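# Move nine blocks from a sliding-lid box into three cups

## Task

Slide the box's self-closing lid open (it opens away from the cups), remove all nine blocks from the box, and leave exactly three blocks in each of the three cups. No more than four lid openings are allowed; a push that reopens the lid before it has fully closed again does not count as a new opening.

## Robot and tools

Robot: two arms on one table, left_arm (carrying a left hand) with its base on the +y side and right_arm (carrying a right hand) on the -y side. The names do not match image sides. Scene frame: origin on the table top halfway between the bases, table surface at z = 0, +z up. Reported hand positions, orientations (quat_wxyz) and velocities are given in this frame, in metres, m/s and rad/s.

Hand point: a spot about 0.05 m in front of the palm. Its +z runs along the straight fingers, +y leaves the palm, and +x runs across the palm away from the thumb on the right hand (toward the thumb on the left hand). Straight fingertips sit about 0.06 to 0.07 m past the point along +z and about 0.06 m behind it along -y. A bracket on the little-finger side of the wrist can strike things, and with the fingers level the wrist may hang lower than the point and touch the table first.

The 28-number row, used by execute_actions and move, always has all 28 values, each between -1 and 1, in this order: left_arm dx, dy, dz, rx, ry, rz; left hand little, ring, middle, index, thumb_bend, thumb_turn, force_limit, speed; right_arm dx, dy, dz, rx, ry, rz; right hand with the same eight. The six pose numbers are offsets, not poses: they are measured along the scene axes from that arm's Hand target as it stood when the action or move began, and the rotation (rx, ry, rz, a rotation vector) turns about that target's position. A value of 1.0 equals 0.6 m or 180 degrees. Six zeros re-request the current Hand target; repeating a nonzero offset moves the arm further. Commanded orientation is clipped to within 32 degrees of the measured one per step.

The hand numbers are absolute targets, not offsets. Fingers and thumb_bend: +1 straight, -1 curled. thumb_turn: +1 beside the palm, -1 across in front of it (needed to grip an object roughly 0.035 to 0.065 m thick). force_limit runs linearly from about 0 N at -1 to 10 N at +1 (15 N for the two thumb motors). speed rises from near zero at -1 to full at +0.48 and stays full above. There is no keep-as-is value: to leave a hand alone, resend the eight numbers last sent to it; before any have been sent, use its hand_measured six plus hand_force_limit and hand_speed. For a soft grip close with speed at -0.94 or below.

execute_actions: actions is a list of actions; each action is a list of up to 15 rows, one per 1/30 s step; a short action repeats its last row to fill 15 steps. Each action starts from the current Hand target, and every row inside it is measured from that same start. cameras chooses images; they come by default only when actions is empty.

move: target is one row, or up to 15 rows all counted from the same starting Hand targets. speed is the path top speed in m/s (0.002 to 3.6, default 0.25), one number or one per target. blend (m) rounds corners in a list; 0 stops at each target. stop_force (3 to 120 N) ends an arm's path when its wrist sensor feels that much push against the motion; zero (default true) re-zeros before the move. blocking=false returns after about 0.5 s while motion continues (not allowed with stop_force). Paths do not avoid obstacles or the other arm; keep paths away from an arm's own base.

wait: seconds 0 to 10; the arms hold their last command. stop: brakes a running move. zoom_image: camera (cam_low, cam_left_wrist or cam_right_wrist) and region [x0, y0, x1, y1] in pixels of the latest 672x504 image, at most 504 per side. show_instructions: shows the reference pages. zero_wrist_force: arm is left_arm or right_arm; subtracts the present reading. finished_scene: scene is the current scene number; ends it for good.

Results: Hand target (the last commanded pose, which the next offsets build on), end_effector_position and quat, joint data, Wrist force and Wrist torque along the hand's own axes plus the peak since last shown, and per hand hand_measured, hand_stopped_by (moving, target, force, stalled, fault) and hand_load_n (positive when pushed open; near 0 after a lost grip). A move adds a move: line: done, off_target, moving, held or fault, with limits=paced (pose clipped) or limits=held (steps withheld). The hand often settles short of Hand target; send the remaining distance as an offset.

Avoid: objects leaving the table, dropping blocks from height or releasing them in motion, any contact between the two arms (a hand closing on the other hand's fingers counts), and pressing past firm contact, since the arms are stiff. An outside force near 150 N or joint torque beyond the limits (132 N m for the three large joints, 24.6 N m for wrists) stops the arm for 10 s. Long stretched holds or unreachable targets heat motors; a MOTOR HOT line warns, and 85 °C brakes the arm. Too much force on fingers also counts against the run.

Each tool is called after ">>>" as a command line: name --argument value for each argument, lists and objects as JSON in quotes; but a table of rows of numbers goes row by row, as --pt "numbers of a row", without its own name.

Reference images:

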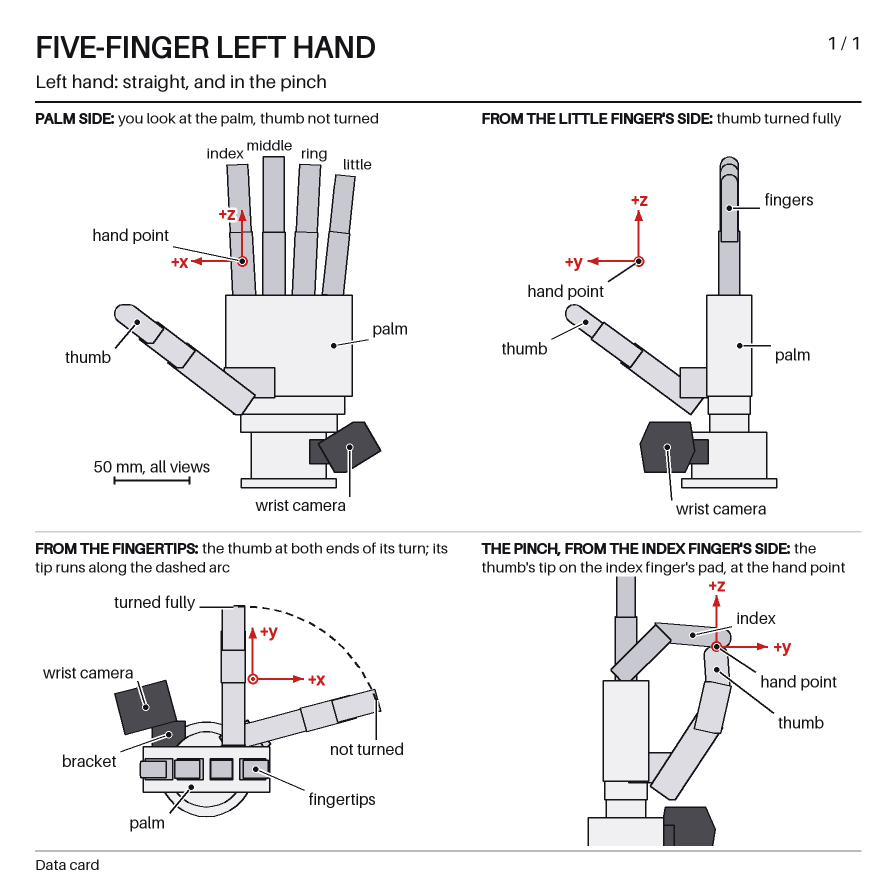

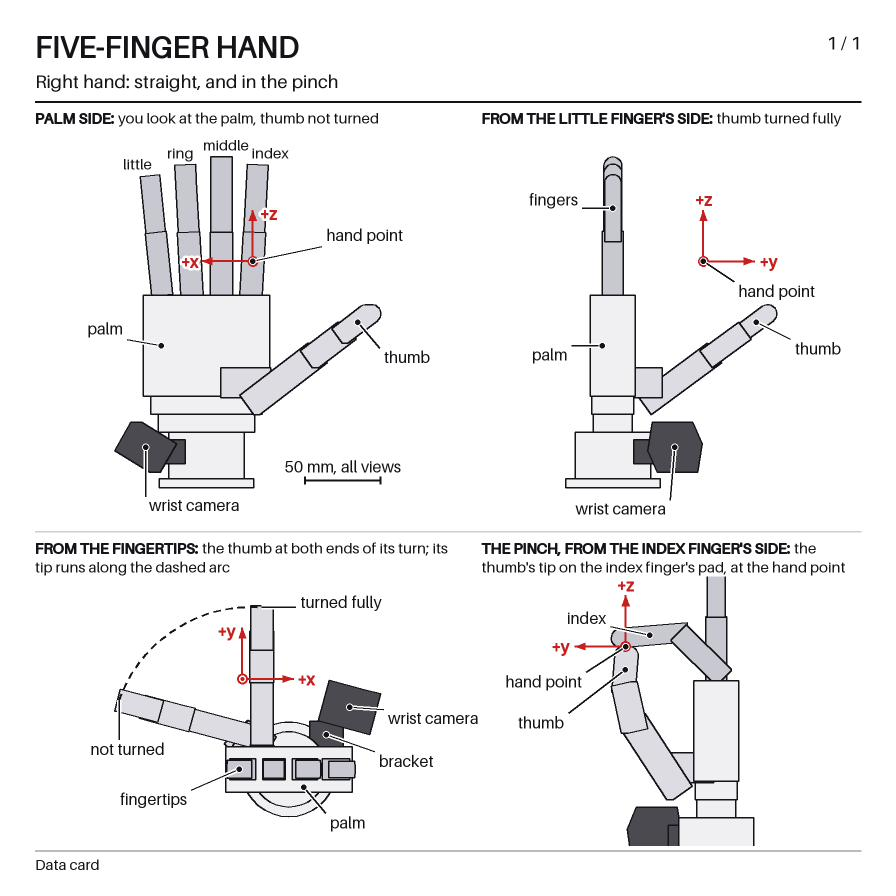

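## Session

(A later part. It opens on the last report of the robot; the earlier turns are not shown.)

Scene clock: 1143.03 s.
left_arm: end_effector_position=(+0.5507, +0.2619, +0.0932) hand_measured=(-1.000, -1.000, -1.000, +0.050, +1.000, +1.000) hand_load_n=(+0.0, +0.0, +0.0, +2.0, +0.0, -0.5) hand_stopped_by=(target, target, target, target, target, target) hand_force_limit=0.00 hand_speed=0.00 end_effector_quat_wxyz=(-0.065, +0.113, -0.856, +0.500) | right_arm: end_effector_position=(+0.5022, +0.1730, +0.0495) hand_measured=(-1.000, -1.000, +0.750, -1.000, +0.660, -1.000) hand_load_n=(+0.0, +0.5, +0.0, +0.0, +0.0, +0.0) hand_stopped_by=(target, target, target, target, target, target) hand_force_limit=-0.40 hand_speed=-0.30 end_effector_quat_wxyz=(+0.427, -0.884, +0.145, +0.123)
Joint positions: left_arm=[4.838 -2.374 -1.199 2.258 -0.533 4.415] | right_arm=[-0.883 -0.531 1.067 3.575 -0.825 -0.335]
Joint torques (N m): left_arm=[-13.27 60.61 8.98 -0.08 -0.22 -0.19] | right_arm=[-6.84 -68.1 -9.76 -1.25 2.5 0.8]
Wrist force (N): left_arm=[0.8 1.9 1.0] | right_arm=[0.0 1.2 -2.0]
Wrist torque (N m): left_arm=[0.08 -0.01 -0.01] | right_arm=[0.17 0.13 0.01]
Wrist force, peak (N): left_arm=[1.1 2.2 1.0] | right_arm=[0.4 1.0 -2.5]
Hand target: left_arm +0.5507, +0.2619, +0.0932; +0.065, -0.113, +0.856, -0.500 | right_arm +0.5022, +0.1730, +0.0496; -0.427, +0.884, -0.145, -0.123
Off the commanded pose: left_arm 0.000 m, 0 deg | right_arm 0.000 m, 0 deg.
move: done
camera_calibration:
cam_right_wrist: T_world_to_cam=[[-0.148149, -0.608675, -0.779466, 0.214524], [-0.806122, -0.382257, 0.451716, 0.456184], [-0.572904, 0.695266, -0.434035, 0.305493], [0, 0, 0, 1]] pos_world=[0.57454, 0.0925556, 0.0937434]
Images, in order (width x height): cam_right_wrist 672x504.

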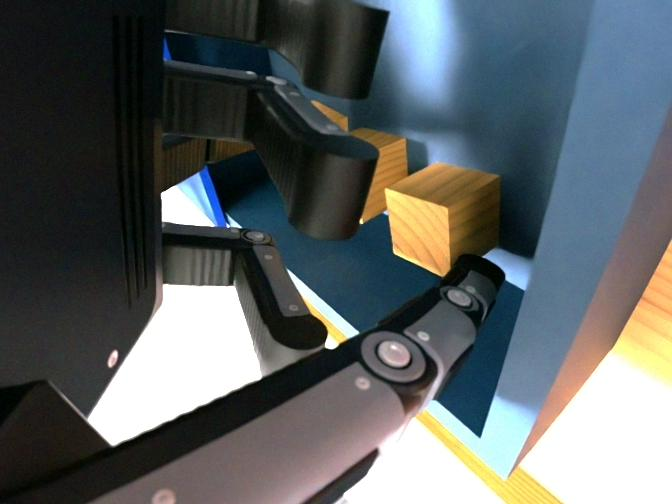

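>>> move --target '[0,0,0,0,0,0,-1,-1,-1,0.05,1,1,0,0,0,0,0.0015,0,0,0,-1,-1,-0.2,-1,0.66,-1,-0.1,-0.93]' --speed 0.01 --cameras '["cam_right_wrist","cam_low"]'

>>> zoom_image --camera "cam_right_wrist" --region '[300, 80, 560, 320]'

Scene clock: 1156.80 s.
left_arm: end_effector_position=(+0.5507, +0.2619, +0.0932) hand_measured=(-1.000, -1.000, -1.000, +0.050, +1.000, +1.000) hand_load_n=(+0.5, +0.0, +0.0, +2.0, +0.0, -0.5) hand_stopped_by=(target, target, target, target, target, target) hand_force_limit=0.00 hand_speed=0.00 end_effector_quat_wxyz=(-0.065, +0.113, -0.856, +0.500) | right_arm: end_effector_position=(+0.5022, +0.1730, +0.0505) hand_measured=(-1.000, -1.000, +0.346, -1.000, +0.662, -1.000) hand_load_n=(+0.0, +0.0, +5.5, +0.0, +5.5, +1.0) hand_stopped_by=(target, target, force, target, target, target) hand_force_limit=-0.10 hand_speed=-0.93 end_effector_quat_wxyz=(+0.427, -0.884, +0.145, +0.123)
Joint positions: left_arm=[4.838 -2.374 -1.199 2.258 -0.533 4.415] | right_arm=[-0.883 -0.532 1.066 3.576 -0.825 -0.335]
Joint torques (N m): left_arm=[-13.05 60.88 8.38 -0.08 -0.22 -0.23] | right_arm=[-6.5 -56.69 -27.88 -3.72 2.53 0.63]
Wrist force (N): left_arm=[1.0 1.8 0.7] | right_arm=[0.1 0.4 -2.9]
Wrist torque (N m): left_arm=[0.08 -0.06 0.01] | right_arm=[0.09 0.08 0.01]
Wrist force, peak (N): left_arm=[0.9 2.5 0.6] | right_arm=[-0.1 0.4 -3.2]
Hand target: left_arm +0.5507, +0.2619, +0.0932; +0.065, -0.113, +0.856, -0.500 | right_arm +0.5022, +0.1730, +0.0505; -0.427, +0.884, -0.145, -0.123
Off the commanded pose: left_arm 0.000 m, 0 deg | right_arm 0.000 m, 0 deg.
move: done
camera_calibration:
cam_right_wrist: T_world_to_cam=[[-0.148118, -0.608587, -0.77954, 0.215284], [-0.806204, -0.38223, 0.451591, 0.455789], [-0.572796, 0.695357, -0.434031, 0.305857], [0, 0, 0, 1]] pos_world=[0.57454, 0.0925558, 0.0947436]
Images, in order (width x height): cam_low 672x504, cam_right_wrist 672x504.

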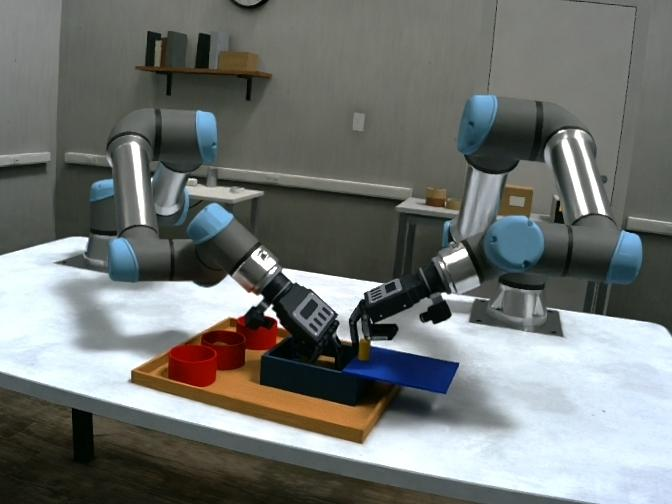

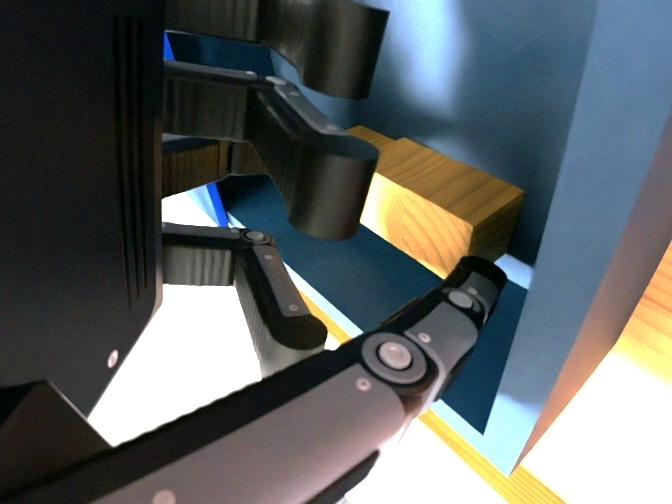

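Scaled by 1.938.

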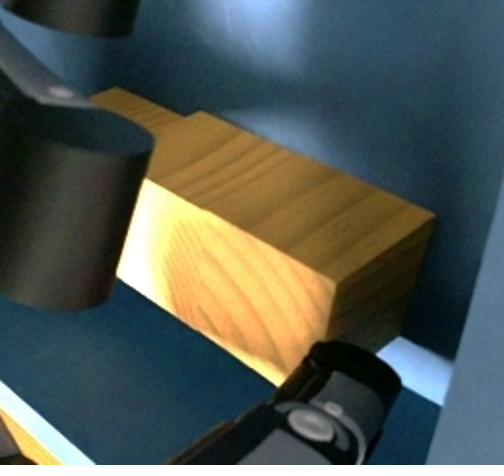

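>>> move --target '[0,0,0,0,0,0,-1,-1,-1,0.05,1,1,0,0,0,0,0,0,0,0,-1,-1,-0.22,-1,0.66,-1,0.3,-0.94]' --speed 0.01

>>> move --pt "0 0 0 0 0 0 -1 -1 -1 0.05 1 1 0 0 0 -0.004 0.05 0 0 0 -1 -1 -0.22 -1 0.66 -1 0.3 -0.94" --pt "0 0 0 0 0 0 -1 -1 -1 0.05 1 1 0 0 0 -0.012 0.1 0 0 0 -1 -1 -0.22 -1 0.66 -1 0.3 -0.94" --pt "0 0 0 0 0 0 -1 -1 -1 0.05 1 1 0 0 0 -0.05 0.155 0 0 0 -1 -1 -0.22 -1 0.66 -1 0.3 -0.94" --speed 0.05 --blend '[0.004,0.01,0]' --cameras '["cam_right_wrist","cam_low"]'

Scene clock: 1163.90 s.
left_arm: end_effector_position=(+0.5507, +0.2619, +0.0932) hand_measured=(-1.000, -1.000, -1.000, +0.050, +1.000, +1.000) hand_load_n=(+0.0, +0.0, +0.0, +1.5, +0.0, +0.0) hand_stopped_by=(target, target, target, target, target, target) hand_force_limit=0.00 hand_speed=0.00 end_effector_quat_wxyz=(-0.065, +0.113, -0.856, +0.500) | right_arm: end_effector_position=(+0.5022, +0.1730, +0.0505) hand_measured=(-1.000, -1.000, +0.342, -1.000, +0.662, -1.000) hand_load_n=(+0.0, +0.0, +7.0, +0.0, +6.5, +1.5) hand_stopped_by=(target, target, force, target, target, target) hand_force_limit=0.30 hand_speed=-0.94 end_effector_quat_wxyz=(+0.427, -0.884, +0.145, +0.123)
Joint positions: left_arm=[4.838 -2.374 -1.199 2.258 -0.533 4.415] | right_arm=[-0.883 -0.532 1.066 3.576 -0.825 -0.335]
Joint torques (N m): left_arm=[-13.13 60.37 9.25 -0.15 -0.24 -0.27] | right_arm=[-5.83 -50.88 -21.64 -3.69 0.85 0.33]
Wrist force (N): left_arm=[0.8 2.0 0.8] | right_arm=[0.1 0.3 -2.8]
Wrist torque (N m): left_arm=[0.09 -0.03 0.00] | right_arm=[0.11 0.10 0.02]
Wrist force, peak (N): left_arm=[0.6 2.4 1.4] | right_arm=[-0.1 -0.1 -3.5]
Hand target: left_arm +0.5507, +0.2619, +0.0932; +0.065, -0.113, +0.856, -0.500 | right_arm +0.5022, +0.1730, +0.0505; -0.427, +0.884, -0.145, -0.123
Off the commanded pose: left_arm 0.000 m, 0 deg | right_arm 0.000 m, 0 deg.
move: done

Scene clock: 1166.20 s.
left_arm: end_effector_position=(+0.5507, +0.2619, +0.0932) hand_measured=(-1.000, -1.000, -1.000, +0.050, +1.000, +1.000) hand_load_n=(+0.0, -0.5, +0.5, +1.5, +0.0, -0.5) hand_stopped_by=(target, target, target, target, target, target) hand_force_limit=0.00 hand_speed=0.00 end_effector_quat_wxyz=(-0.065, +0.113, -0.856, +0.500) | right_arm: end_effector_position=(+0.5022, +0.1429, +0.1435) hand_measured=(-1.000, -1.000, +0.342, -1.000, +0.662, -1.000) hand_load_n=(+0.0, +0.0, +7.0, +0.0, +7.0, +1.0) hand_stopped_by=(target, target, force, target, target, target) hand_force_limit=0.30 hand_speed=-0.94 end_effector_quat_wxyz=(+0.427, -0.884, +0.145, +0.124)
Joint positions: left_arm=[4.838 -2.374 -1.199 2.258 -0.533 4.415] | right_arm=[-0.914 -0.704 1.136 3.703 -0.808 -0.37]
Joint torques (N m): left_arm=[-13.21 60.43 8.69 -0.17 -0.27 -0.33] | right_arm=[7.84 -47.48 -31.27 -4.17 0.34 0.92]
Wrist force (N): left_arm=[0.5 2.0 0.9] | right_arm=[0.7 1.2 -2.0]
Wrist torque (N m): left_arm=[0.09 0.02 -0.02] | right_arm=[0.15 0.04 0.25]
Wrist force, peak (N): left_arm=[1.1 2.3 0.7] | right_arm=[-0.2 0.1 -3.4]
Hand target: left_arm +0.5507, +0.2619, +0.0932; +0.065, -0.113, +0.856, -0.500 | right_arm +0.5022, +0.1430, +0.1435; -0.427, +0.884, -0.145, -0.123
Off the commanded pose: left_arm 0.000 m, 0 deg | right_arm 0.000 m, 0 deg.
move: done
camera_calibration:
cam_right_wrist: T_world_to_cam=[[-0.148184, -0.608634, -0.779491, 0.269509], [-0.806144, -0.38223, 0.4517, 0.402311], [-0.572865, 0.695316, -0.434006, 0.367246], [0, 0, 0, 1]] pos_world=[0.57464, 0.0624556, 0.187743]
Images, in order (width x height): cam_low 672x504, cam_right_wrist 672x504.

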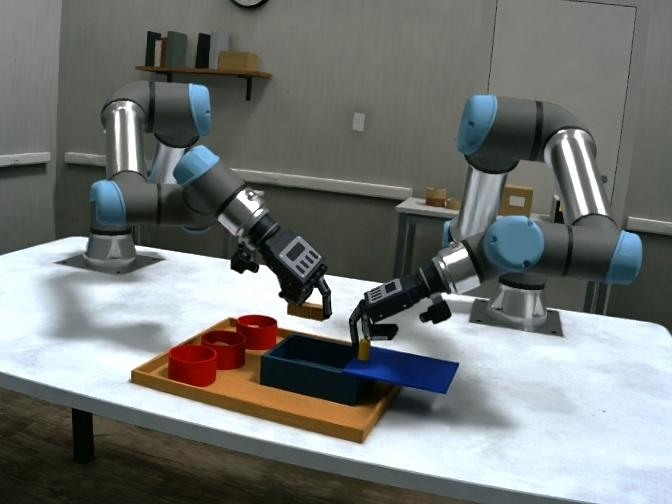

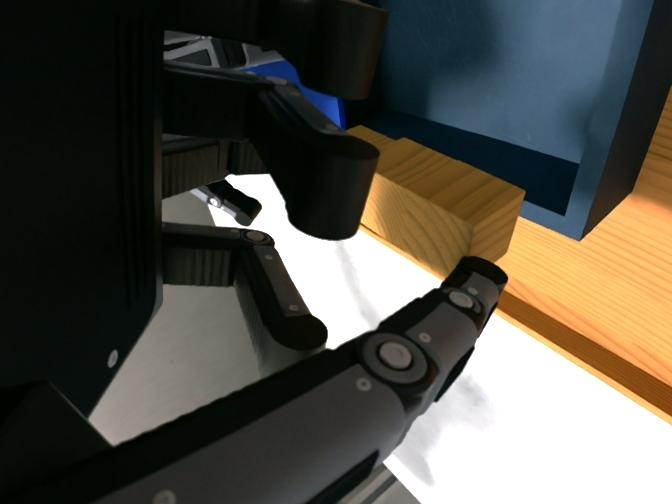

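>>> move --target '[0,0,0,0,0,0,-1,-1,-1,0.05,1,1,0,0,-0.1592,-0.0215,-0.0225,0,0,0.0222,-1,-1,-0.22,-1,0.66,-1,0.3,-0.94]' --speed 0.1 --cameras '["cam_right_wrist","cam_low"]'

Scene clock: 1177.17 s.
left_arm: end_effector_position=(+0.5507, +0.2619, +0.0932) hand_measured=(-1.000, -1.000, -1.000, +0.050, +1.000, +1.000) hand_load_n=(+0.0, +0.0, +0.0, +1.5, +0.0, -0.5) hand_stopped_by=(target, target, target, target, target, target) hand_force_limit=0.00 hand_speed=0.00 end_effector_quat_wxyz=(-0.065, +0.113, -0.856, +0.500) | right_arm: end_effector_position=(+0.4066, +0.1302, +0.1301) hand_measured=(-1.000, -1.000, +0.342, -1.000, +0.662, -1.000) hand_load_n=(+0.0, +0.0, +7.0, +0.0, +7.0, +1.0) hand_stopped_by=(target, target, force, target, target, target) hand_force_limit=0.30 hand_speed=-0.94 end_effector_quat_wxyz=(+0.422, -0.889, +0.114, +0.138)
Joint positions: left_arm=[4.838 -2.374 -1.199 2.258 -0.533 4.415] | right_arm=[-0.851 -0.823 1.4 3.563 -0.804 -0.378]
Joint torques (N m): left_arm=[-13.3 60.45 8.83 -0.12 -0.19 -0.28] | right_arm=[-8.11 -41.7 -24.02 -1.84 0.97 1.12]
Wrist force (N): left_arm=[1.0 1.6 0.5] | right_arm=[0.5 1.3 -1.9]
Wrist torque (N m): left_arm=[0.09 -0.05 0.01] | right_arm=[0.15 0.06 0.25]
Wrist force, peak (N): left_arm=[1.1 2.4 0.8] | right_arm=[0.7 1.5 -2.2]
Hand target: left_arm +0.5507, +0.2619, +0.0932; +0.065, -0.113, +0.856, -0.500 | right_arm +0.4067, +0.1301, +0.1300; -0.422, +0.889, -0.114, -0.138
Off the commanded pose: left_arm 0.000 m, 0 deg | right_arm 0.000 m, 0 deg.
move: done
camera_calibration:
cam_right_wrist: T_world_to_cam=[[-0.10515, -0.617397, -0.779593, 0.220801], [-0.777548, -0.437686, 0.451498, 0.322029], [-0.61997, 0.653646, -0.434033, 0.340077], [0, 0, 0, 1]] pos_world=[0.484448, 0.0549796, 0.174344]
Images, in order (width x height): cam_low 672x504, cam_right_wrist 672x504.

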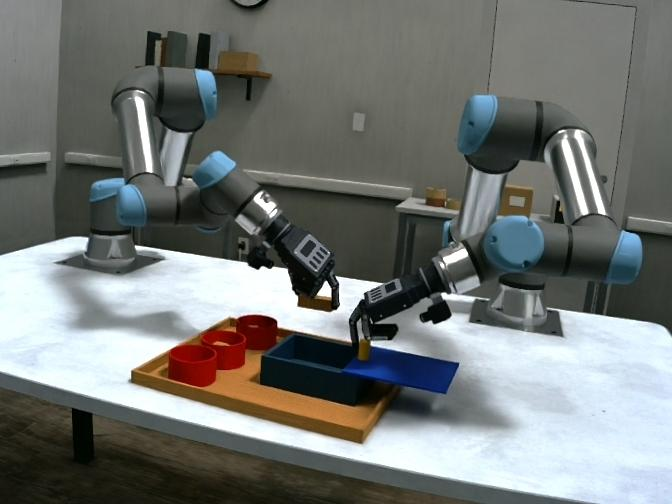

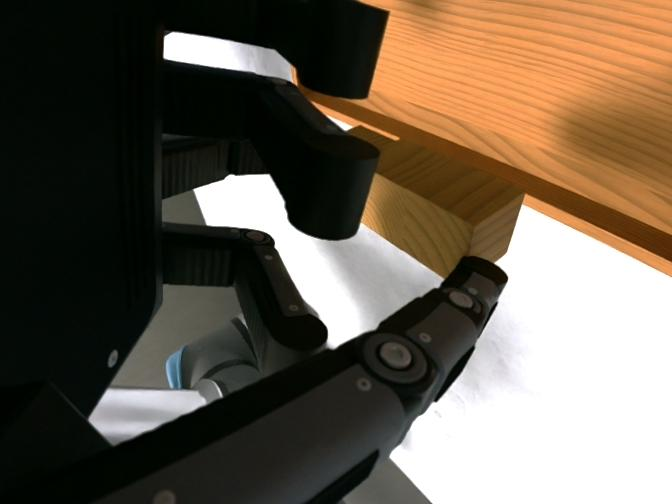

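>>> move --pt "0 0 0 0 0 0 -1 -1 -1 0.05 1 1 0 0 0 0 -0.128 0 0 0 -1 -1 -0.22 -1 0.66 -1 0.3 -0.94" --speed 0.07 --cameras '["cam_right_wrist"]'

>>> move --target '[0,0,0,0,0,0,-1,-1,-1,0.05,1,1,0,0,0,0,-0.022,0,0,0,-1,-1,-0.22,-1,0.66,-1,0.3,-0.94]' --speed 0.01 --stop_force 3 --cameras '["cam_right_wrist","cam_low"]'

Scene clock: 1193.40 s.
left_arm: end_effector_position=(+0.5507, +0.2619, +0.0932) hand_measured=(-1.000, -1.000, -1.000, +0.050, +1.000, +1.000) hand_load_n=(+0.0, +0.0, +0.0, +2.0, +0.0, +0.0) hand_stopped_by=(target, target, target, target, target, target) hand_force_limit=0.00 hand_speed=0.00 end_effector_quat_wxyz=(-0.065, +0.113, -0.856, +0.500) | right_arm: end_effector_position=(+0.4066, +0.1301, +0.0530) hand_measured=(-1.000, -1.000, +0.342, -1.000, +0.662, -1.000) hand_load_n=(+0.0, +0.0, +7.0, +0.0, +6.5, +1.0) hand_stopped_by=(target, target, force, target, target, target) hand_force_limit=0.30 hand_speed=-0.94 end_effector_quat_wxyz=(+0.422, -0.889, +0.114, +0.138)
Joint positions: left_arm=[4.838 -2.374 -1.199 2.258 -0.533 4.415] | right_arm=[-0.851 -0.713 1.428 3.425 -0.804 -0.378]
Joint torques (N m): left_arm=[-13.59 60.57 8.78 -0.13 -0.23 -0.39] | right_arm=[-7.77 -63.55 -23.88 -1.3 -0.95 0.99]
Wrist force (N): left_arm=[1.1 1.9 0.3] | right_arm=[-0.3 1.3 -2.0]
Wrist torque (N m): left_arm=[0.13 -0.07 0.01] | right_arm=[0.15 0.10 0.22]
Wrist force, peak (N): left_arm=[1.0 2.4 1.0] | right_arm=[-1.4 1.3 -2.7]
Hand target: left_arm +0.5507, +0.2619, +0.0932; +0.065, -0.113, +0.856, -0.500 | right_arm +0.4067, +0.1301, +0.0532; -0.422, +0.889, -0.114, -0.138
Off the commanded pose: left_arm 0.000 m, 0 deg | right_arm 0.000 m, 0 deg.
move: done
camera_calibration:
cam_right_wrist: T_world_to_cam=[[-0.105485, -0.617584, -0.779399, 0.160785], [-0.777498, -0.437426, 0.451836, 0.356723], [-0.619976, 0.653643, -0.434028, 0.306681], [0, 0, 0, 1]] pos_world=[0.484446, 0.0548779, 0.0972432]
Images, in order (width x height): cam_right_wrist 672x504.

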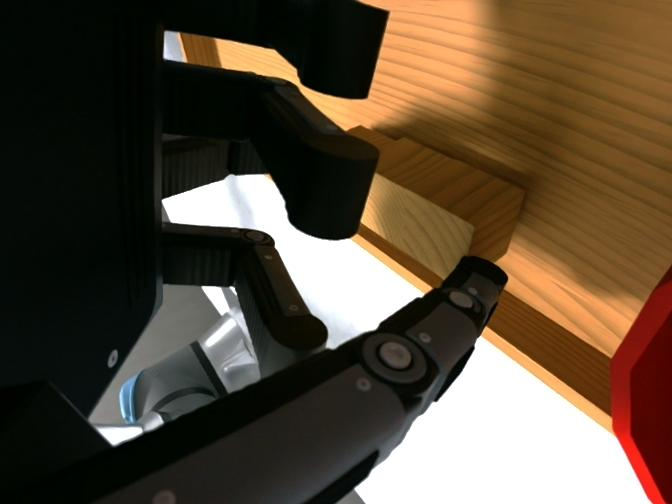

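Scene clock: 1194.57 s.
left_arm: end_effector_position=(+0.5507, +0.2619, +0.0932) hand_measured=(-1.000, -1.000, -1.000, +0.050, +1.000, +1.000) hand_load_n=(+0.0, +0.0, +0.0, +2.0, +0.0, -0.5) hand_stopped_by=(target, target, target, target, target, target) hand_force_limit=0.00 hand_speed=0.00 end_effector_quat_wxyz=(-0.065, +0.113, -0.856, +0.500) | right_arm: end_effector_position=(+0.4067, +0.1301, +0.0517) hand_measured=(-1.000, -1.000, +0.342, -1.000, +0.662, -1.000) hand_load_n=(+0.0, +0.0, +7.0, +0.5, +7.0, +1.0) hand_stopped_by=(target, target, force, target, target, target) hand_force_limit=0.30 hand_speed=-0.94 end_effector_quat_wxyz=(+0.422, -0.889, +0.114, +0.138)
Joint positions: left_arm=[4.838 -2.374 -1.199 2.258 -0.533 4.415] | right_arm=[-0.851 -0.711 1.428 3.423 -0.804 -0.378]
Joint torques (N m): left_arm=[-13 60.02 8.81 -0.2 -0.31 -0.42] | right_arm=[-5.85 -64.44 -17.69 -2.9 -0.78 0.54]
Wrist force (N): left_arm=[0.7 1.5 0.5] | right_arm=[-5.0 2.6 -1.2]
Wrist torque (N m): left_arm=[0.10 0.00 -0.01] | right_arm=[0.15 0.06 0.13]
Wrist force, peak (N): left_arm=[1.0 2.2 0.8] | right_arm=[-7.7 0.4 -2.7]
Hand target: left_arm +0.5507, +0.2619, +0.0932; +0.065, -0.113, +0.856, -0.500 | right_arm +0.4067, +0.1301, +0.0517; -0.422, +0.889, -0.114, -0.138 (not the last commanded pose)
Off the commanded pose: left_arm 0.000 m, 0 deg | right_arm 0.012 m, 0 deg.
move: contact (right_arm)
camera_calibration:
cam_right_wrist: T_world_to_cam=[[-0.105282, -0.617398, -0.779574, 0.159681], [-0.77761, -0.437539, 0.451533, 0.357401], [-0.61987, 0.653743, -0.43403, 0.30606], [0, 0, 0, 1]] pos_world=[0.484447, 0.0548789, 0.0959437]
Images, in order (width x height): cam_low 672x504, cam_right_wrist 672x504.

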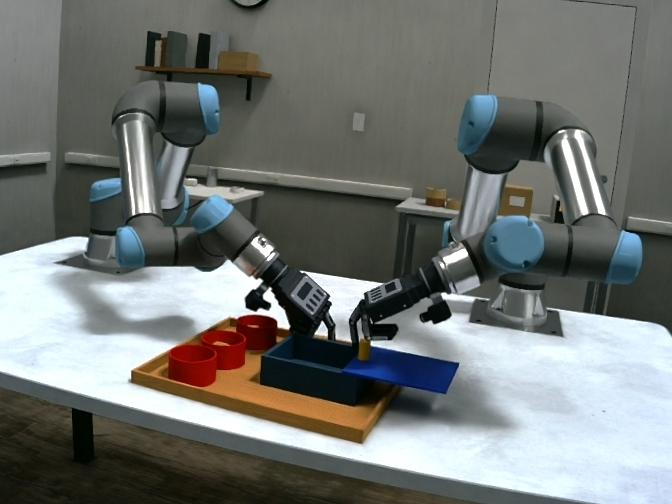

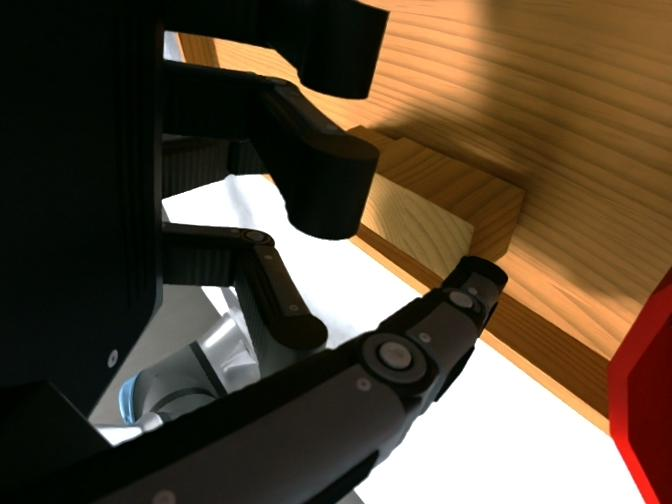

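>>> move --pt "0 0 0 0 0 0 -1 -1 -1 0.05 1 1 0 0 -0.005 0 0.13 0 0 0 -1 -1 -0.22 -1 0.66 -1 0.3 -0.94" --pt "0 0 0 0 0 0 -1 -1 -1 0.05 1 1 0 0 0.3788 0 0.13 0 0 0 -1 -1 -0.22 -1 0.66 -1 0.3 -0.94" --speed '[0.06,0.12]' --blend '[0.015,0]' --cameras '["cam_right_wrist","cam_low"]'

Scene clock: 1218.43 s.
left_arm: end_effector_position=(+0.5507, +0.2619, +0.0932) hand_measured=(-1.000, -1.000, -1.000, +0.050, +1.000, +1.000) hand_load_n=(-0.5, +0.0, +0.0, +2.0, +0.0, +0.0) hand_stopped_by=(target, target, target, target, target, target) hand_force_limit=0.00 hand_speed=0.00 end_effector_quat_wxyz=(-0.065, +0.113, -0.856, +0.500) | right_arm: end_effector_position=(+0.6340, +0.1301, +0.1296) hand_measured=(-1.000, -1.000, +0.342, -1.000, +0.662, -1.000) hand_load_n=(+0.0, +0.5, +7.0, +0.5, +6.5, +1.5) hand_stopped_by=(target, target, force, target, target, target) hand_force_limit=0.30 hand_speed=-0.94 end_effector_quat_wxyz=(+0.422, -0.889, +0.114, +0.138)
Joint positions: left_arm=[4.838 -2.374 -1.199 2.258 -0.533 4.415] | right_arm=[-1.019 -0.425 0.591 4.13 -0.724 -0.592]
Joint torques (N m): left_arm=[-13.21 60.26 8.78 -0.08 -0.24 -0.35] | right_arm=[9.18 -69.3 -28.29 -2.61 -0.93 1.39]
Wrist force (N): left_arm=[1.0 1.7 0.7] | right_arm=[0.5 1.2 -1.7]
Wrist torque (N m): left_arm=[0.10 -0.04 0.00] | right_arm=[0.12 0.04 0.20]
Wrist force, peak (N): left_arm=[0.5 2.5 1.0] | right_arm=[-5.1 2.5 -1.5]
Hand target: left_arm +0.5507, +0.2619, +0.0932; +0.065, -0.113, +0.856, -0.500 | right_arm +0.6340, +0.1301, +0.1297; -0.422, +0.889, -0.114, -0.138
Off the commanded pose: left_arm 0.000 m, 0 deg | right_arm 0.000 m, 0 deg.
move: done
camera_calibration:
cam_right_wrist: T_world_to_cam=[[-0.105282, -0.617398, -0.779574, 0.24434], [-0.77761, -0.437539, 0.451533, 0.498977], [-0.61987, 0.653743, -0.43403, 0.480767], [0, 0, 0, 1]] pos_world=[0.711747, 0.0548789, 0.173844]
Images, in order (width x height): cam_low 672x504, cam_right_wrist 672x504.

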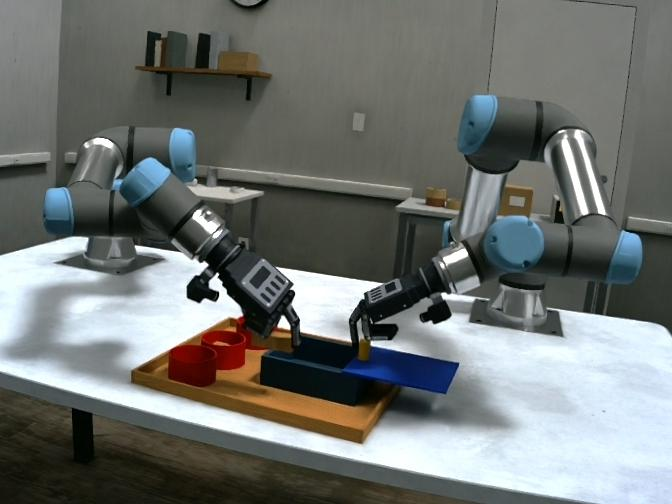

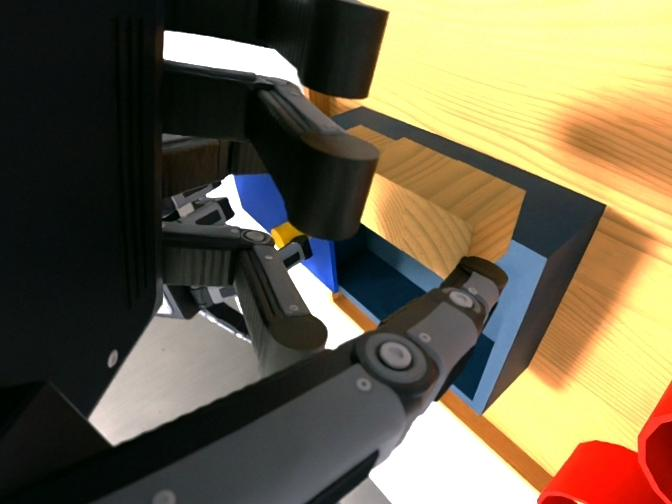

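>>> move --pt "0 0 0 0 0 0 -1 -1 -1 0.05 1 1 0 0 0 0 -0.125 0 0 0 -1 -1 -0.22 -1 0.66 -1 0.3 -0.94" --pt "0 0 0 0 0 0 -1 -1 -1 0.05 1 1 0 0 0 0 -0.15 0 0 0 -1 -1 -0.22 -1 0.66 -1 0.3 -0.94" --speed '[0.07,0.01]' --blend '[0.003,0]' --stop_force 3.5 --cameras '["cam_right_wrist","cam_low"]'

Scene clock: 1228.40 s.
left_arm: end_effector_position=(+0.5507, +0.2619, +0.0932) hand_measured=(-1.000, -1.000, -1.000, +0.050, +1.000, +1.000) hand_load_n=(+0.0, +0.0, +0.0, +2.0, +0.0, -0.5) hand_stopped_by=(target, target, target, target, target, target) hand_force_limit=0.00 hand_speed=0.00 end_effector_quat_wxyz=(-0.065, +0.113, -0.856, +0.500) | right_arm: end_effector_position=(+0.6339, +0.1301, +0.0446) hand_measured=(-1.000, -1.000, +0.342, -1.000, +0.662, -1.000) hand_load_n=(+0.0, +0.0, +7.5, +0.0, +6.5, +1.5) hand_stopped_by=(target, target, force, target, target, target) hand_force_limit=0.30 hand_speed=-0.94 end_effector_quat_wxyz=(+0.422, -0.889, +0.114, +0.138)
Joint positions: left_arm=[4.838 -2.374 -1.199 2.258 -0.533 4.415] | right_arm=[-1.019 -0.345 0.65 3.989 -0.724 -0.592]
Joint torques (N m): left_arm=[-13.12 60 8.52 -0.13 -0.26 -0.41] | right_arm=[3.79 -76.46 -24.62 -1.43 -0.31 0.27]
Wrist force (N): left_arm=[1.1 1.9 0.7] | right_arm=[0.1 0.1 -2.4]
Wrist torque (N m): left_arm=[0.11 -0.06 0.02] | right_arm=[0.05 0.07 0.18]
Wrist force, peak (N): left_arm=[0.7 2.4 0.6] | right_arm=[-1.6 -3.2 -6.6]
Hand target: left_arm +0.5507, +0.2619, +0.0932; +0.065, -0.113, +0.856, -0.500 | right_arm +0.6340, +0.1301, +0.0446; -0.422, +0.889, -0.114, -0.138 (not the last commanded pose)
Off the commanded pose: left_arm 0.000 m, 0 deg | right_arm 0.005 m, 0 deg.
move: contact (right_arm); path passed 1 of 2 targets
camera_calibration:
cam_right_wrist: T_world_to_cam=[[-0.105282, -0.617398, -0.779574, 0.178076], [-0.77761, -0.437539, 0.451533, 0.537358], [-0.61987, 0.653743, -0.43403, 0.443875], [0, 0, 0, 1]] pos_world=[0.711747, 0.0548789, 0.0888437]
Images, in order (width x height): cam_low 672x504, cam_right_wrist 672x504.

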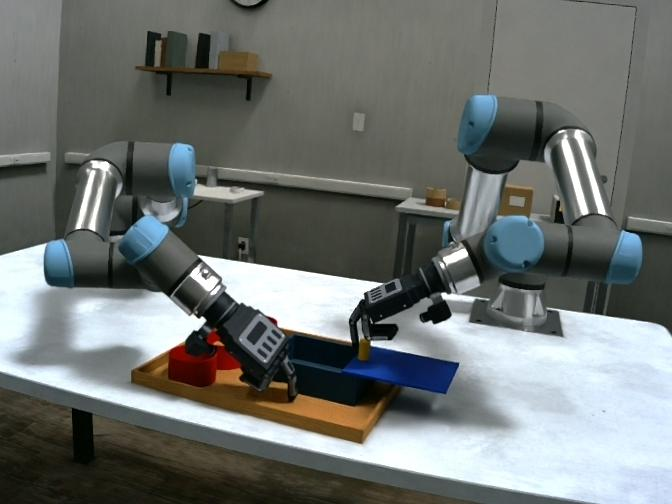

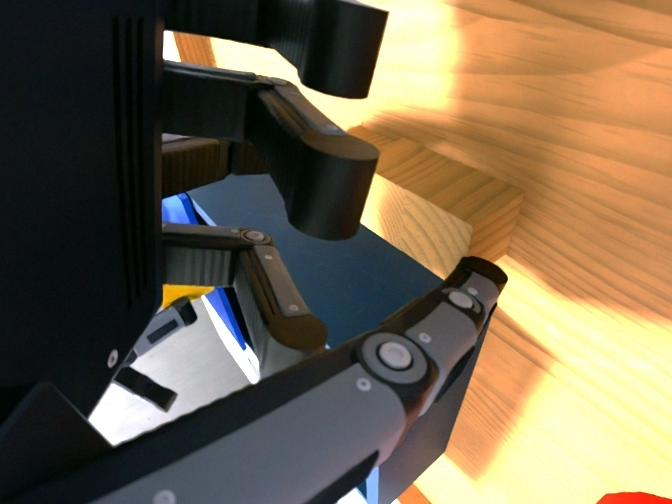

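>>> move --target '[0,0,0,0,0,0,-1,-1,-1,0.05,1,1,0,0,0,0,0.0012,0,0,0,-1,-1,0.48,-1,0.66,-1,0.3,-0.75]' --speed 0.02

>>> move --pt "0 0 0 0 0 0 -1 -1 -1 0.05 1 1 0 0 0 0 0.1 0 0 0 -1 -1 0.48 -1 0.66 -1 0.3 -0.75" --pt "0 0 0 0 0 0 -1 -1 -1 0.05 1 1 0 0 0.0477 0.0083 0.155 -0.0748 -0.1021 -0.4990 -1 -1 0.48 -1 0.66 -1 0.3 -0.75" --speed '[0.08,0.25]' --blend '[0.02,0]' --cameras '["cam_right_wrist","cam_low"]'

Scene clock: 1237.53 s.
left_arm: end_effector_position=(+0.5507, +0.2619, +0.0932) hand_measured=(-1.000, -1.000, -1.000, +0.050, +1.000, +1.000) hand_load_n=(+0.0, +0.5, +0.0, +1.5, +0.0, -0.5) hand_stopped_by=(target, target, target, target, target, target) hand_force_limit=0.00 hand_speed=0.00 end_effector_quat_wxyz=(-0.065, +0.113, -0.856, +0.500) | right_arm: end_effector_position=(+0.6340, +0.1301, +0.0453) hand_measured=(-1.000, -1.000, +0.480, -1.000, +0.660, -1.000) hand_load_n=(+0.0, +0.0, +0.0, +0.0, +0.0, +0.0) hand_stopped_by=(target, target, target, target, target, target) hand_force_limit=0.30 hand_speed=-0.75 end_effector_quat_wxyz=(+0.422, -0.889, +0.114, +0.138)
Joint positions: left_arm=[4.838 -2.374 -1.199 2.258 -0.533 4.415] | right_arm=[-1.019 -0.346 0.65 3.99 -0.724 -0.592]
Joint torques (N m): left_arm=[-13 60.32 8.31 -0.23 -0.18 -0.47] | right_arm=[4.36 -74.15 -30.82 -1.52 -0.37 -0.6]
Wrist force (N): left_arm=[1.0 2.0 1.0] | right_arm=[0.5 1.1 -2.0]
Wrist torque (N m): left_arm=[0.08 -0.07 0.01] | right_arm=[0.12 0.05 0.19]
Wrist force, peak (N): left_arm=[0.7 2.3 0.7] | right_arm=[-0.1 -0.1 -3.0]
Hand target: left_arm +0.5507, +0.2619, +0.0932; +0.065, -0.113, +0.856, -0.500 | right_arm +0.6340, +0.1301, +0.0453; -0.422, +0.889, -0.114, -0.138
Off the commanded pose: left_arm 0.000 m, 0 deg | right_arm 0.000 m, 0 deg.
move: done

Scene clock: 1242.00 s.
left_arm: end_effector_position=(+0.5507, +0.2619, +0.0932) hand_measured=(-1.000, -1.000, -1.000, +0.050, +1.000, +1.000) hand_load_n=(+0.0, +0.0, +0.0, +1.5, +0.0, -0.5) hand_stopped_by=(target, target, target, target, target, target) hand_force_limit=0.00 hand_speed=0.00 end_effector_quat_wxyz=(-0.065, +0.113, -0.856, +0.500) | right_arm: end_effector_position=(+0.6625, +0.1352, +0.1382) hand_measured=(-1.000, -1.000, +0.480, -1.000, +0.660, -1.000) hand_load_n=(+0.0, +0.0, +0.0, +0.0, +0.5, +0.0) hand_stopped_by=(target, target, target, target, target, target) hand_force_limit=0.30 hand_speed=-0.75 end_effector_quat_wxyz=(+0.311, -0.598, +0.656, -0.340)
Joint positions: left_arm=[4.838 -2.374 -1.199 2.258 -0.533 4.415] | right_arm=[-0.708 -0.512 0.78 3.742 -2.289 0.664]
Joint torques (N m): left_arm=[-13.31 60.1 8.77 -0.07 -0.21 -0.49] | right_arm=[-9.27 -74.19 -16.29 -1.48 -2.83 0.71]
Wrist force (N): left_arm=[1.1 1.6 0.9] | right_arm=[-0.7 1.3 -2.1]
Wrist torque (N m): left_arm=[0.05 -0.06 0.02] | right_arm=[0.17 0.19 0.19]
Wrist force, peak (N): left_arm=[0.7 2.4 0.8] | right_arm=[-0.8 1.5 -2.4]
Hand target: left_arm +0.5507, +0.2619, +0.0932; +0.065, -0.113, +0.856, -0.500 | right_arm +0.6626, +0.1351, +0.1383; +0.311, -0.598, +0.656, -0.340
Off the commanded pose: left_arm 0.000 m, 0 deg | right_arm 0.000 m, 0 deg.
move: done
camera_calibration:
cam_right_wrist: T_world_to_cam=[[-0.574323, -0.168133, -0.801177, 0.510172], [-0.441054, 0.888044, 0.129807, 0.161765], [0.689655, 0.427913, -0.58418, -0.317352], [0, 0, 0, 1]] pos_world=[0.583214, 0.0779214, 0.202349]
Images, in order (width x height): cam_low 672x504, cam_right_wrist 672x504.

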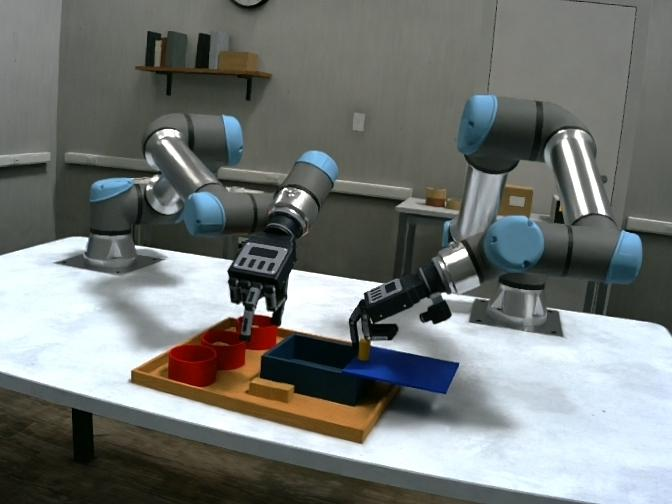

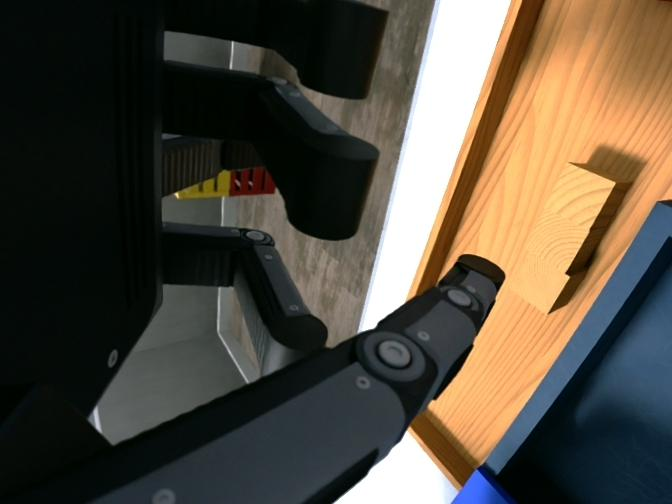

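>>> zoom_image --camera "cam_right_wrist" --region '[460, 130, 672, 340]'

Scaled by 2.377.

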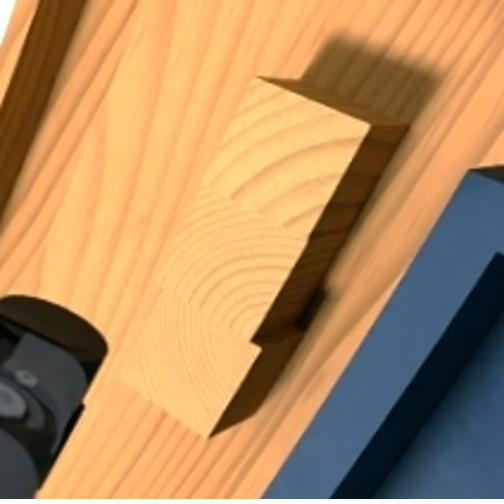

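>>> move --target '[0,0,0.1333,0,0,0,-1,-1,-1,0.05,1,1,0,0,-0.0498,-0.0075,-0.0138,-0.0762,-0.0242,0.4947,-1,-1,0.6,-1,0.66,-1,-0.4,0]' --speed 0.25 --cameras '["cam_right_wrist","cam_low"]'

>>> zoom_image --camera "cam_right_wrist" --region '[380, 100, 640, 340]'

Scene clock: 1276.43 s.
left_arm: end_effector_position=(+0.5508, +0.2619, +0.1734) hand_measured=(-1.000, -1.000, -1.000, +0.050, +1.000, +1.000) hand_load_n=(+0.0, +0.0, +0.0, +0.0, +0.0, -0.5) hand_stopped_by=(target, target, target, target, target, target) hand_force_limit=0.00 hand_speed=0.00 end_effector_quat_wxyz=(-0.065, +0.113, -0.856, +0.500) | right_arm: end_effector_position=(+0.6328, +0.1306, +0.1299) hand_measured=(-1.000, -1.000, +0.600, -1.000, +0.660, -1.000) hand_load_n=(+0.0, +0.0, +0.0, +0.0, +0.0, +0.0) hand_stopped_by=(target, target, target, target, target, target) hand_force_limit=-0.40 hand_speed=0.00 end_effector_quat_wxyz=(-0.416, +0.902, +0.002, +0.113)
Joint positions: left_arm=[4.838 -2.303 -1.108 2.097 -0.533 4.415] | right_arm=[-0.934 -0.613 0.971 3.593 -1.054 -0.746]
Joint torques (N m): left_arm=[-13.38 44.78 6.93 0.1 0.44 1.15] | right_arm=[7.79 -70.09 -10.5 -2.28 0.49 -1.05]
Wrist force (N): left_arm=[1.1 1.9 -0.9] | right_arm=[-0.8 1.0 -2.1]
Wrist torque (N m): left_arm=[0.10 -0.11 0.02] | right_arm=[0.15 0.13 -0.01]
Wrist force, peak (N): left_arm=[1.1 2.4 -0.9] | right_arm=[-1.0 1.1 -2.4]
Hand target: left_arm +0.5507, +0.2619, +0.1732; +0.065, -0.113, +0.856, -0.500 | right_arm +0.6327, +0.1306, +0.1300; -0.416, +0.902, +0.002, +0.113
Off the commanded pose: left_arm 0.000 m, 0 deg | right_arm 0.000 m, 0 deg.
move: done
camera_calibration:
cam_right_wrist: T_world_to_cam=[[0.312437, -0.654598, -0.688393, -0.0265603], [-0.904902, -0.425576, -0.00601909, 0.636615], [-0.289024, 0.624809, -0.725313, 0.31228], [0, 0, 0, 1]] pos_world=[0.674629, 0.0584262, 0.212049]
Images, in order (width x height): cam_low 672x504, cam_right_wrist 672x504.

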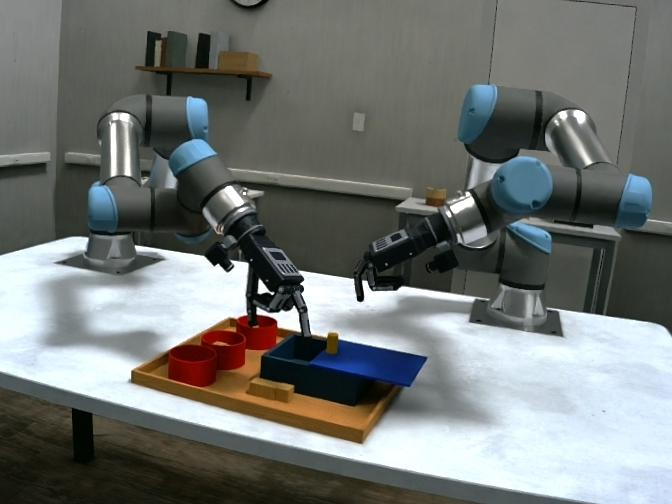

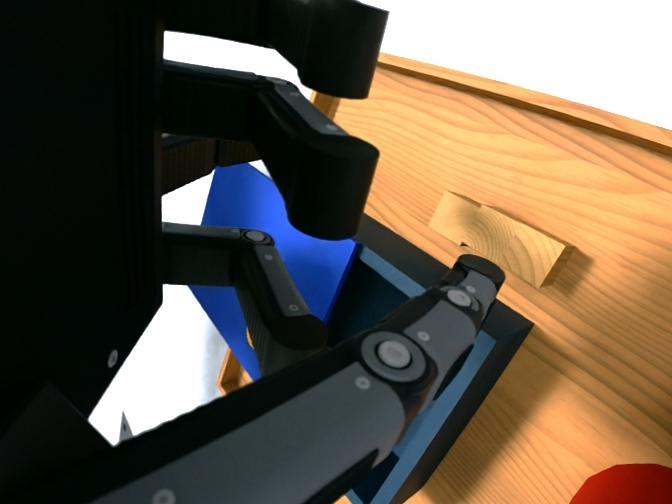

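Scaled by 1.938.

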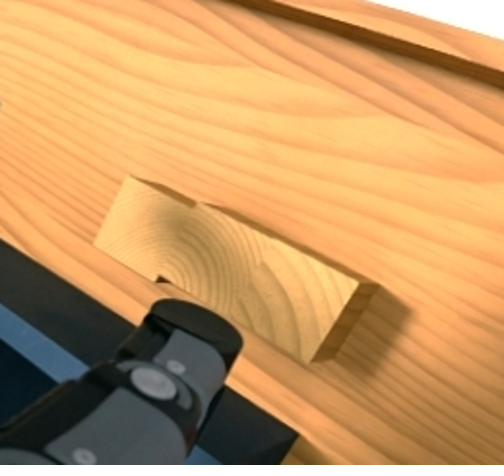

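>>> move --pt "0 0 0 0 0 0 -1 -1 -1 0.05 1 1 0 0 -0.0012 0 -0.125 0 0 0 -1 -1 0.6 -1 0.66 -1 -0.4 0" --pt "0 0 0 0 0 0 -1 -1 -1 0.05 1 1 0 0 -0.0012 0 -0.1617 0 0 0 -1 -1 0.6 -1 0.66 -1 -0.4 0" --speed '[0.08,0.02]' --blend '[0.004,0]' --stop_force 4 --cameras '["cam_right_wrist","cam_low"]'

Scene clock: 1287.77 s.
left_arm: end_effector_position=(+0.5507, +0.2619, +0.1732) hand_measured=(-1.000, -1.000, -1.000, +0.050, +1.000, +1.000) hand_load_n=(+0.0, +0.0, +0.0, +0.0, +0.0, -0.5) hand_stopped_by=(target, target, target, target, target, target) hand_force_limit=0.00 hand_speed=0.00 end_effector_quat_wxyz=(-0.065, +0.113, -0.856, +0.500) | right_arm: end_effector_position=(+0.6320, +0.1306, +0.0330) hand_measured=(-1.000, -1.000, +0.600, -1.000, +0.660, -1.000) hand_load_n=(+0.0, +0.0, -0.5, +0.0, +0.0, +0.0) hand_stopped_by=(target, target, target, target, target, target) hand_force_limit=-0.40 hand_speed=0.00 end_effector_quat_wxyz=(-0.416, +0.902, +0.002, +0.113)
Joint positions: left_arm=[4.838 -2.303 -1.109 2.097 -0.533 4.415] | right_arm=[-0.933 -0.5 1.015 3.435 -1.054 -0.746]
Joint torques (N m): left_arm=[-9.27 40.37 8.27 -0.23 1.02 0.67] | right_arm=[7.28 -71.51 -17.89 -1.29 -1.26 0.9]
Wrist force (N): left_arm=[0.8 2.2 -0.6] | right_arm=[-0.8 0.9 -1.9]
Wrist torque (N m): left_arm=[0.14 -0.05 -0.01] | right_arm=[0.11 0.14 -0.01]
Wrist force, peak (N): left_arm=[1.1 2.5 -0.9] | right_arm=[-1.0 1.3 -2.2]
Hand target: left_arm +0.5507, +0.2619, +0.1732; +0.065, -0.113, +0.856, -0.500 | right_arm +0.6320, +0.1306, +0.0330; -0.416, +0.902, +0.002, +0.113
Off the commanded pose: left_arm 0.000 m, 0 deg | right_arm 0.000 m, 0 deg.
move: done
camera_calibration:
cam_right_wrist: T_world_to_cam=[[0.31273, -0.654463, -0.688388, -0.0931925], [-0.904739, -0.425924, -0.00608325, 0.635178], [-0.28922, 0.624714, -0.725317, 0.24174], [0, 0, 0, 1]] pos_world=[0.67373, 0.0585281, 0.115049]
Images, in order (width x height): cam_low 672x504, cam_right_wrist 672x504.

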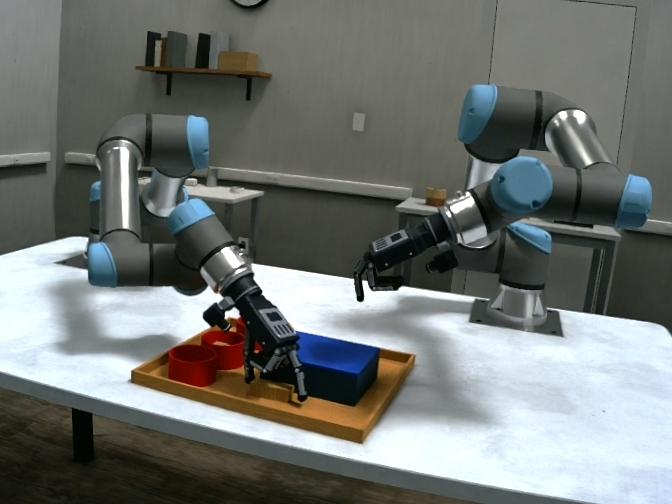

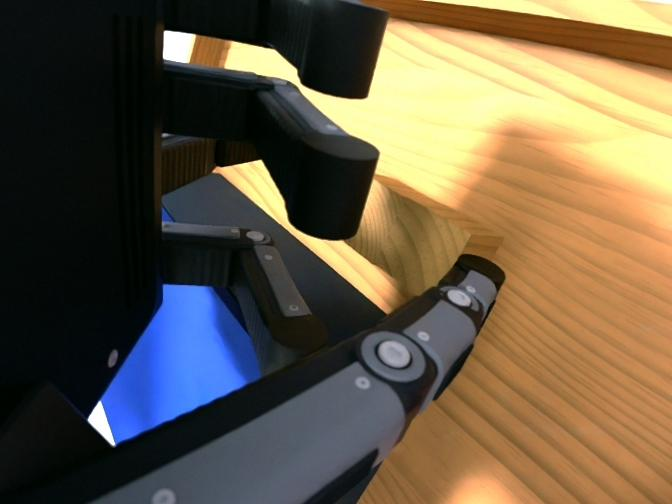

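>>> move --target '[0,0,0,0,0,0,-1,-1,-1,0.05,1,1,0,0,0,0,0.002,0,0,0,-1,-1,-0.2,-1,0.66,-1,0.1,-0.93]' --speed 0.01 --cameras '["cam_right_wrist"]'

>>> zoom_image --camera "cam_right_wrist" --region '[300, 120, 560, 340]'

Scene clock: 1292.67 s.
left_arm: end_effector_position=(+0.5507, +0.2619, +0.1732) hand_measured=(-1.000, -1.000, -1.000, +0.050, +1.000, +1.000) hand_load_n=(+0.0, +0.0, +0.0, +0.0, +0.0, -0.5) hand_stopped_by=(target, target, target, target, target, target) hand_force_limit=0.00 hand_speed=0.00 end_effector_quat_wxyz=(-0.065, +0.113, -0.856, +0.500) | right_arm: end_effector_position=(+0.6320, +0.1306, +0.0342) hand_measured=(-1.000, -1.000, +0.352, -1.000, +0.660, -1.000) hand_load_n=(+0.0, +0.0, +5.0, +0.0, +4.5, +0.5) hand_stopped_by=(target, target, force, target, target, target) hand_force_limit=0.10 hand_speed=-0.93 end_effector_quat_wxyz=(-0.416, +0.902, +0.002, +0.113)
Joint positions: left_arm=[4.838 -2.303 -1.109 2.097 -0.533 4.415] | right_arm=[-0.933 -0.501 1.014 3.437 -1.054 -0.746]
Joint torques (N m): left_arm=[-7.46 42.56 7.8 -0.23 1.46 -0.14] | right_arm=[3.92 -60.75 -28.52 -3.87 -0.79 0.96]
Wrist force (N): left_arm=[1.0 2.1 -0.7] | right_arm=[-0.4 -0.2 -2.8]
Wrist torque (N m): left_arm=[0.13 -0.07 0.01] | right_arm=[0.03 0.12 -0.03]
Wrist force, peak (N): left_arm=[1.1 2.4 -0.7] | right_arm=[-0.3 -0.3 -2.9]
Hand target: left_arm +0.5507, +0.2619, +0.1732; +0.065, -0.113, +0.856, -0.500 | right_arm +0.6320, +0.1306, +0.0342; -0.416, +0.902, +0.002, +0.113
Off the commanded pose: left_arm 0.000 m, 0 deg | right_arm 0.000 m, 0 deg.
move: done
camera_calibration:
cam_right_wrist: T_world_to_cam=[[0.312735, -0.65446, -0.688388, -0.0923014], [-0.904737, -0.425928, -0.00608741, 0.635185], [-0.28922, 0.624714, -0.725317, 0.242683], [0, 0, 0, 1]] pos_world=[0.67373, 0.0585281, 0.116349]
Images, in order (width x height): cam_right_wrist 672x504.

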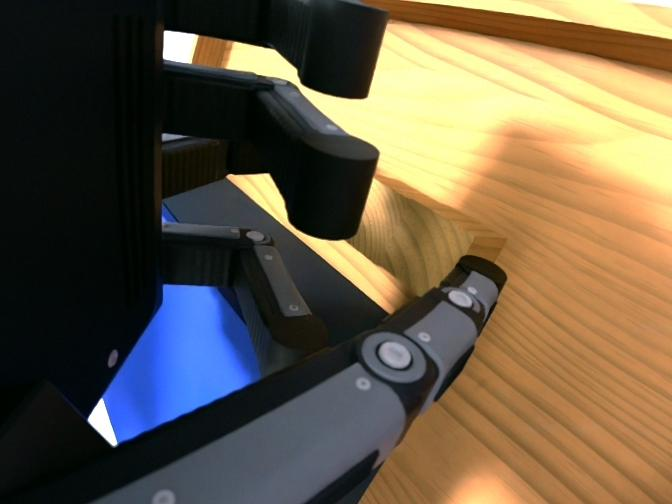

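Scaled by 1.938.

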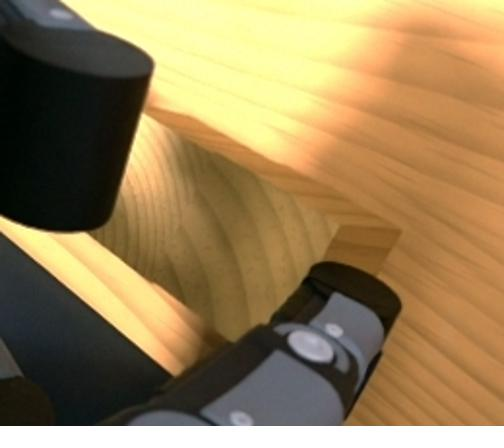

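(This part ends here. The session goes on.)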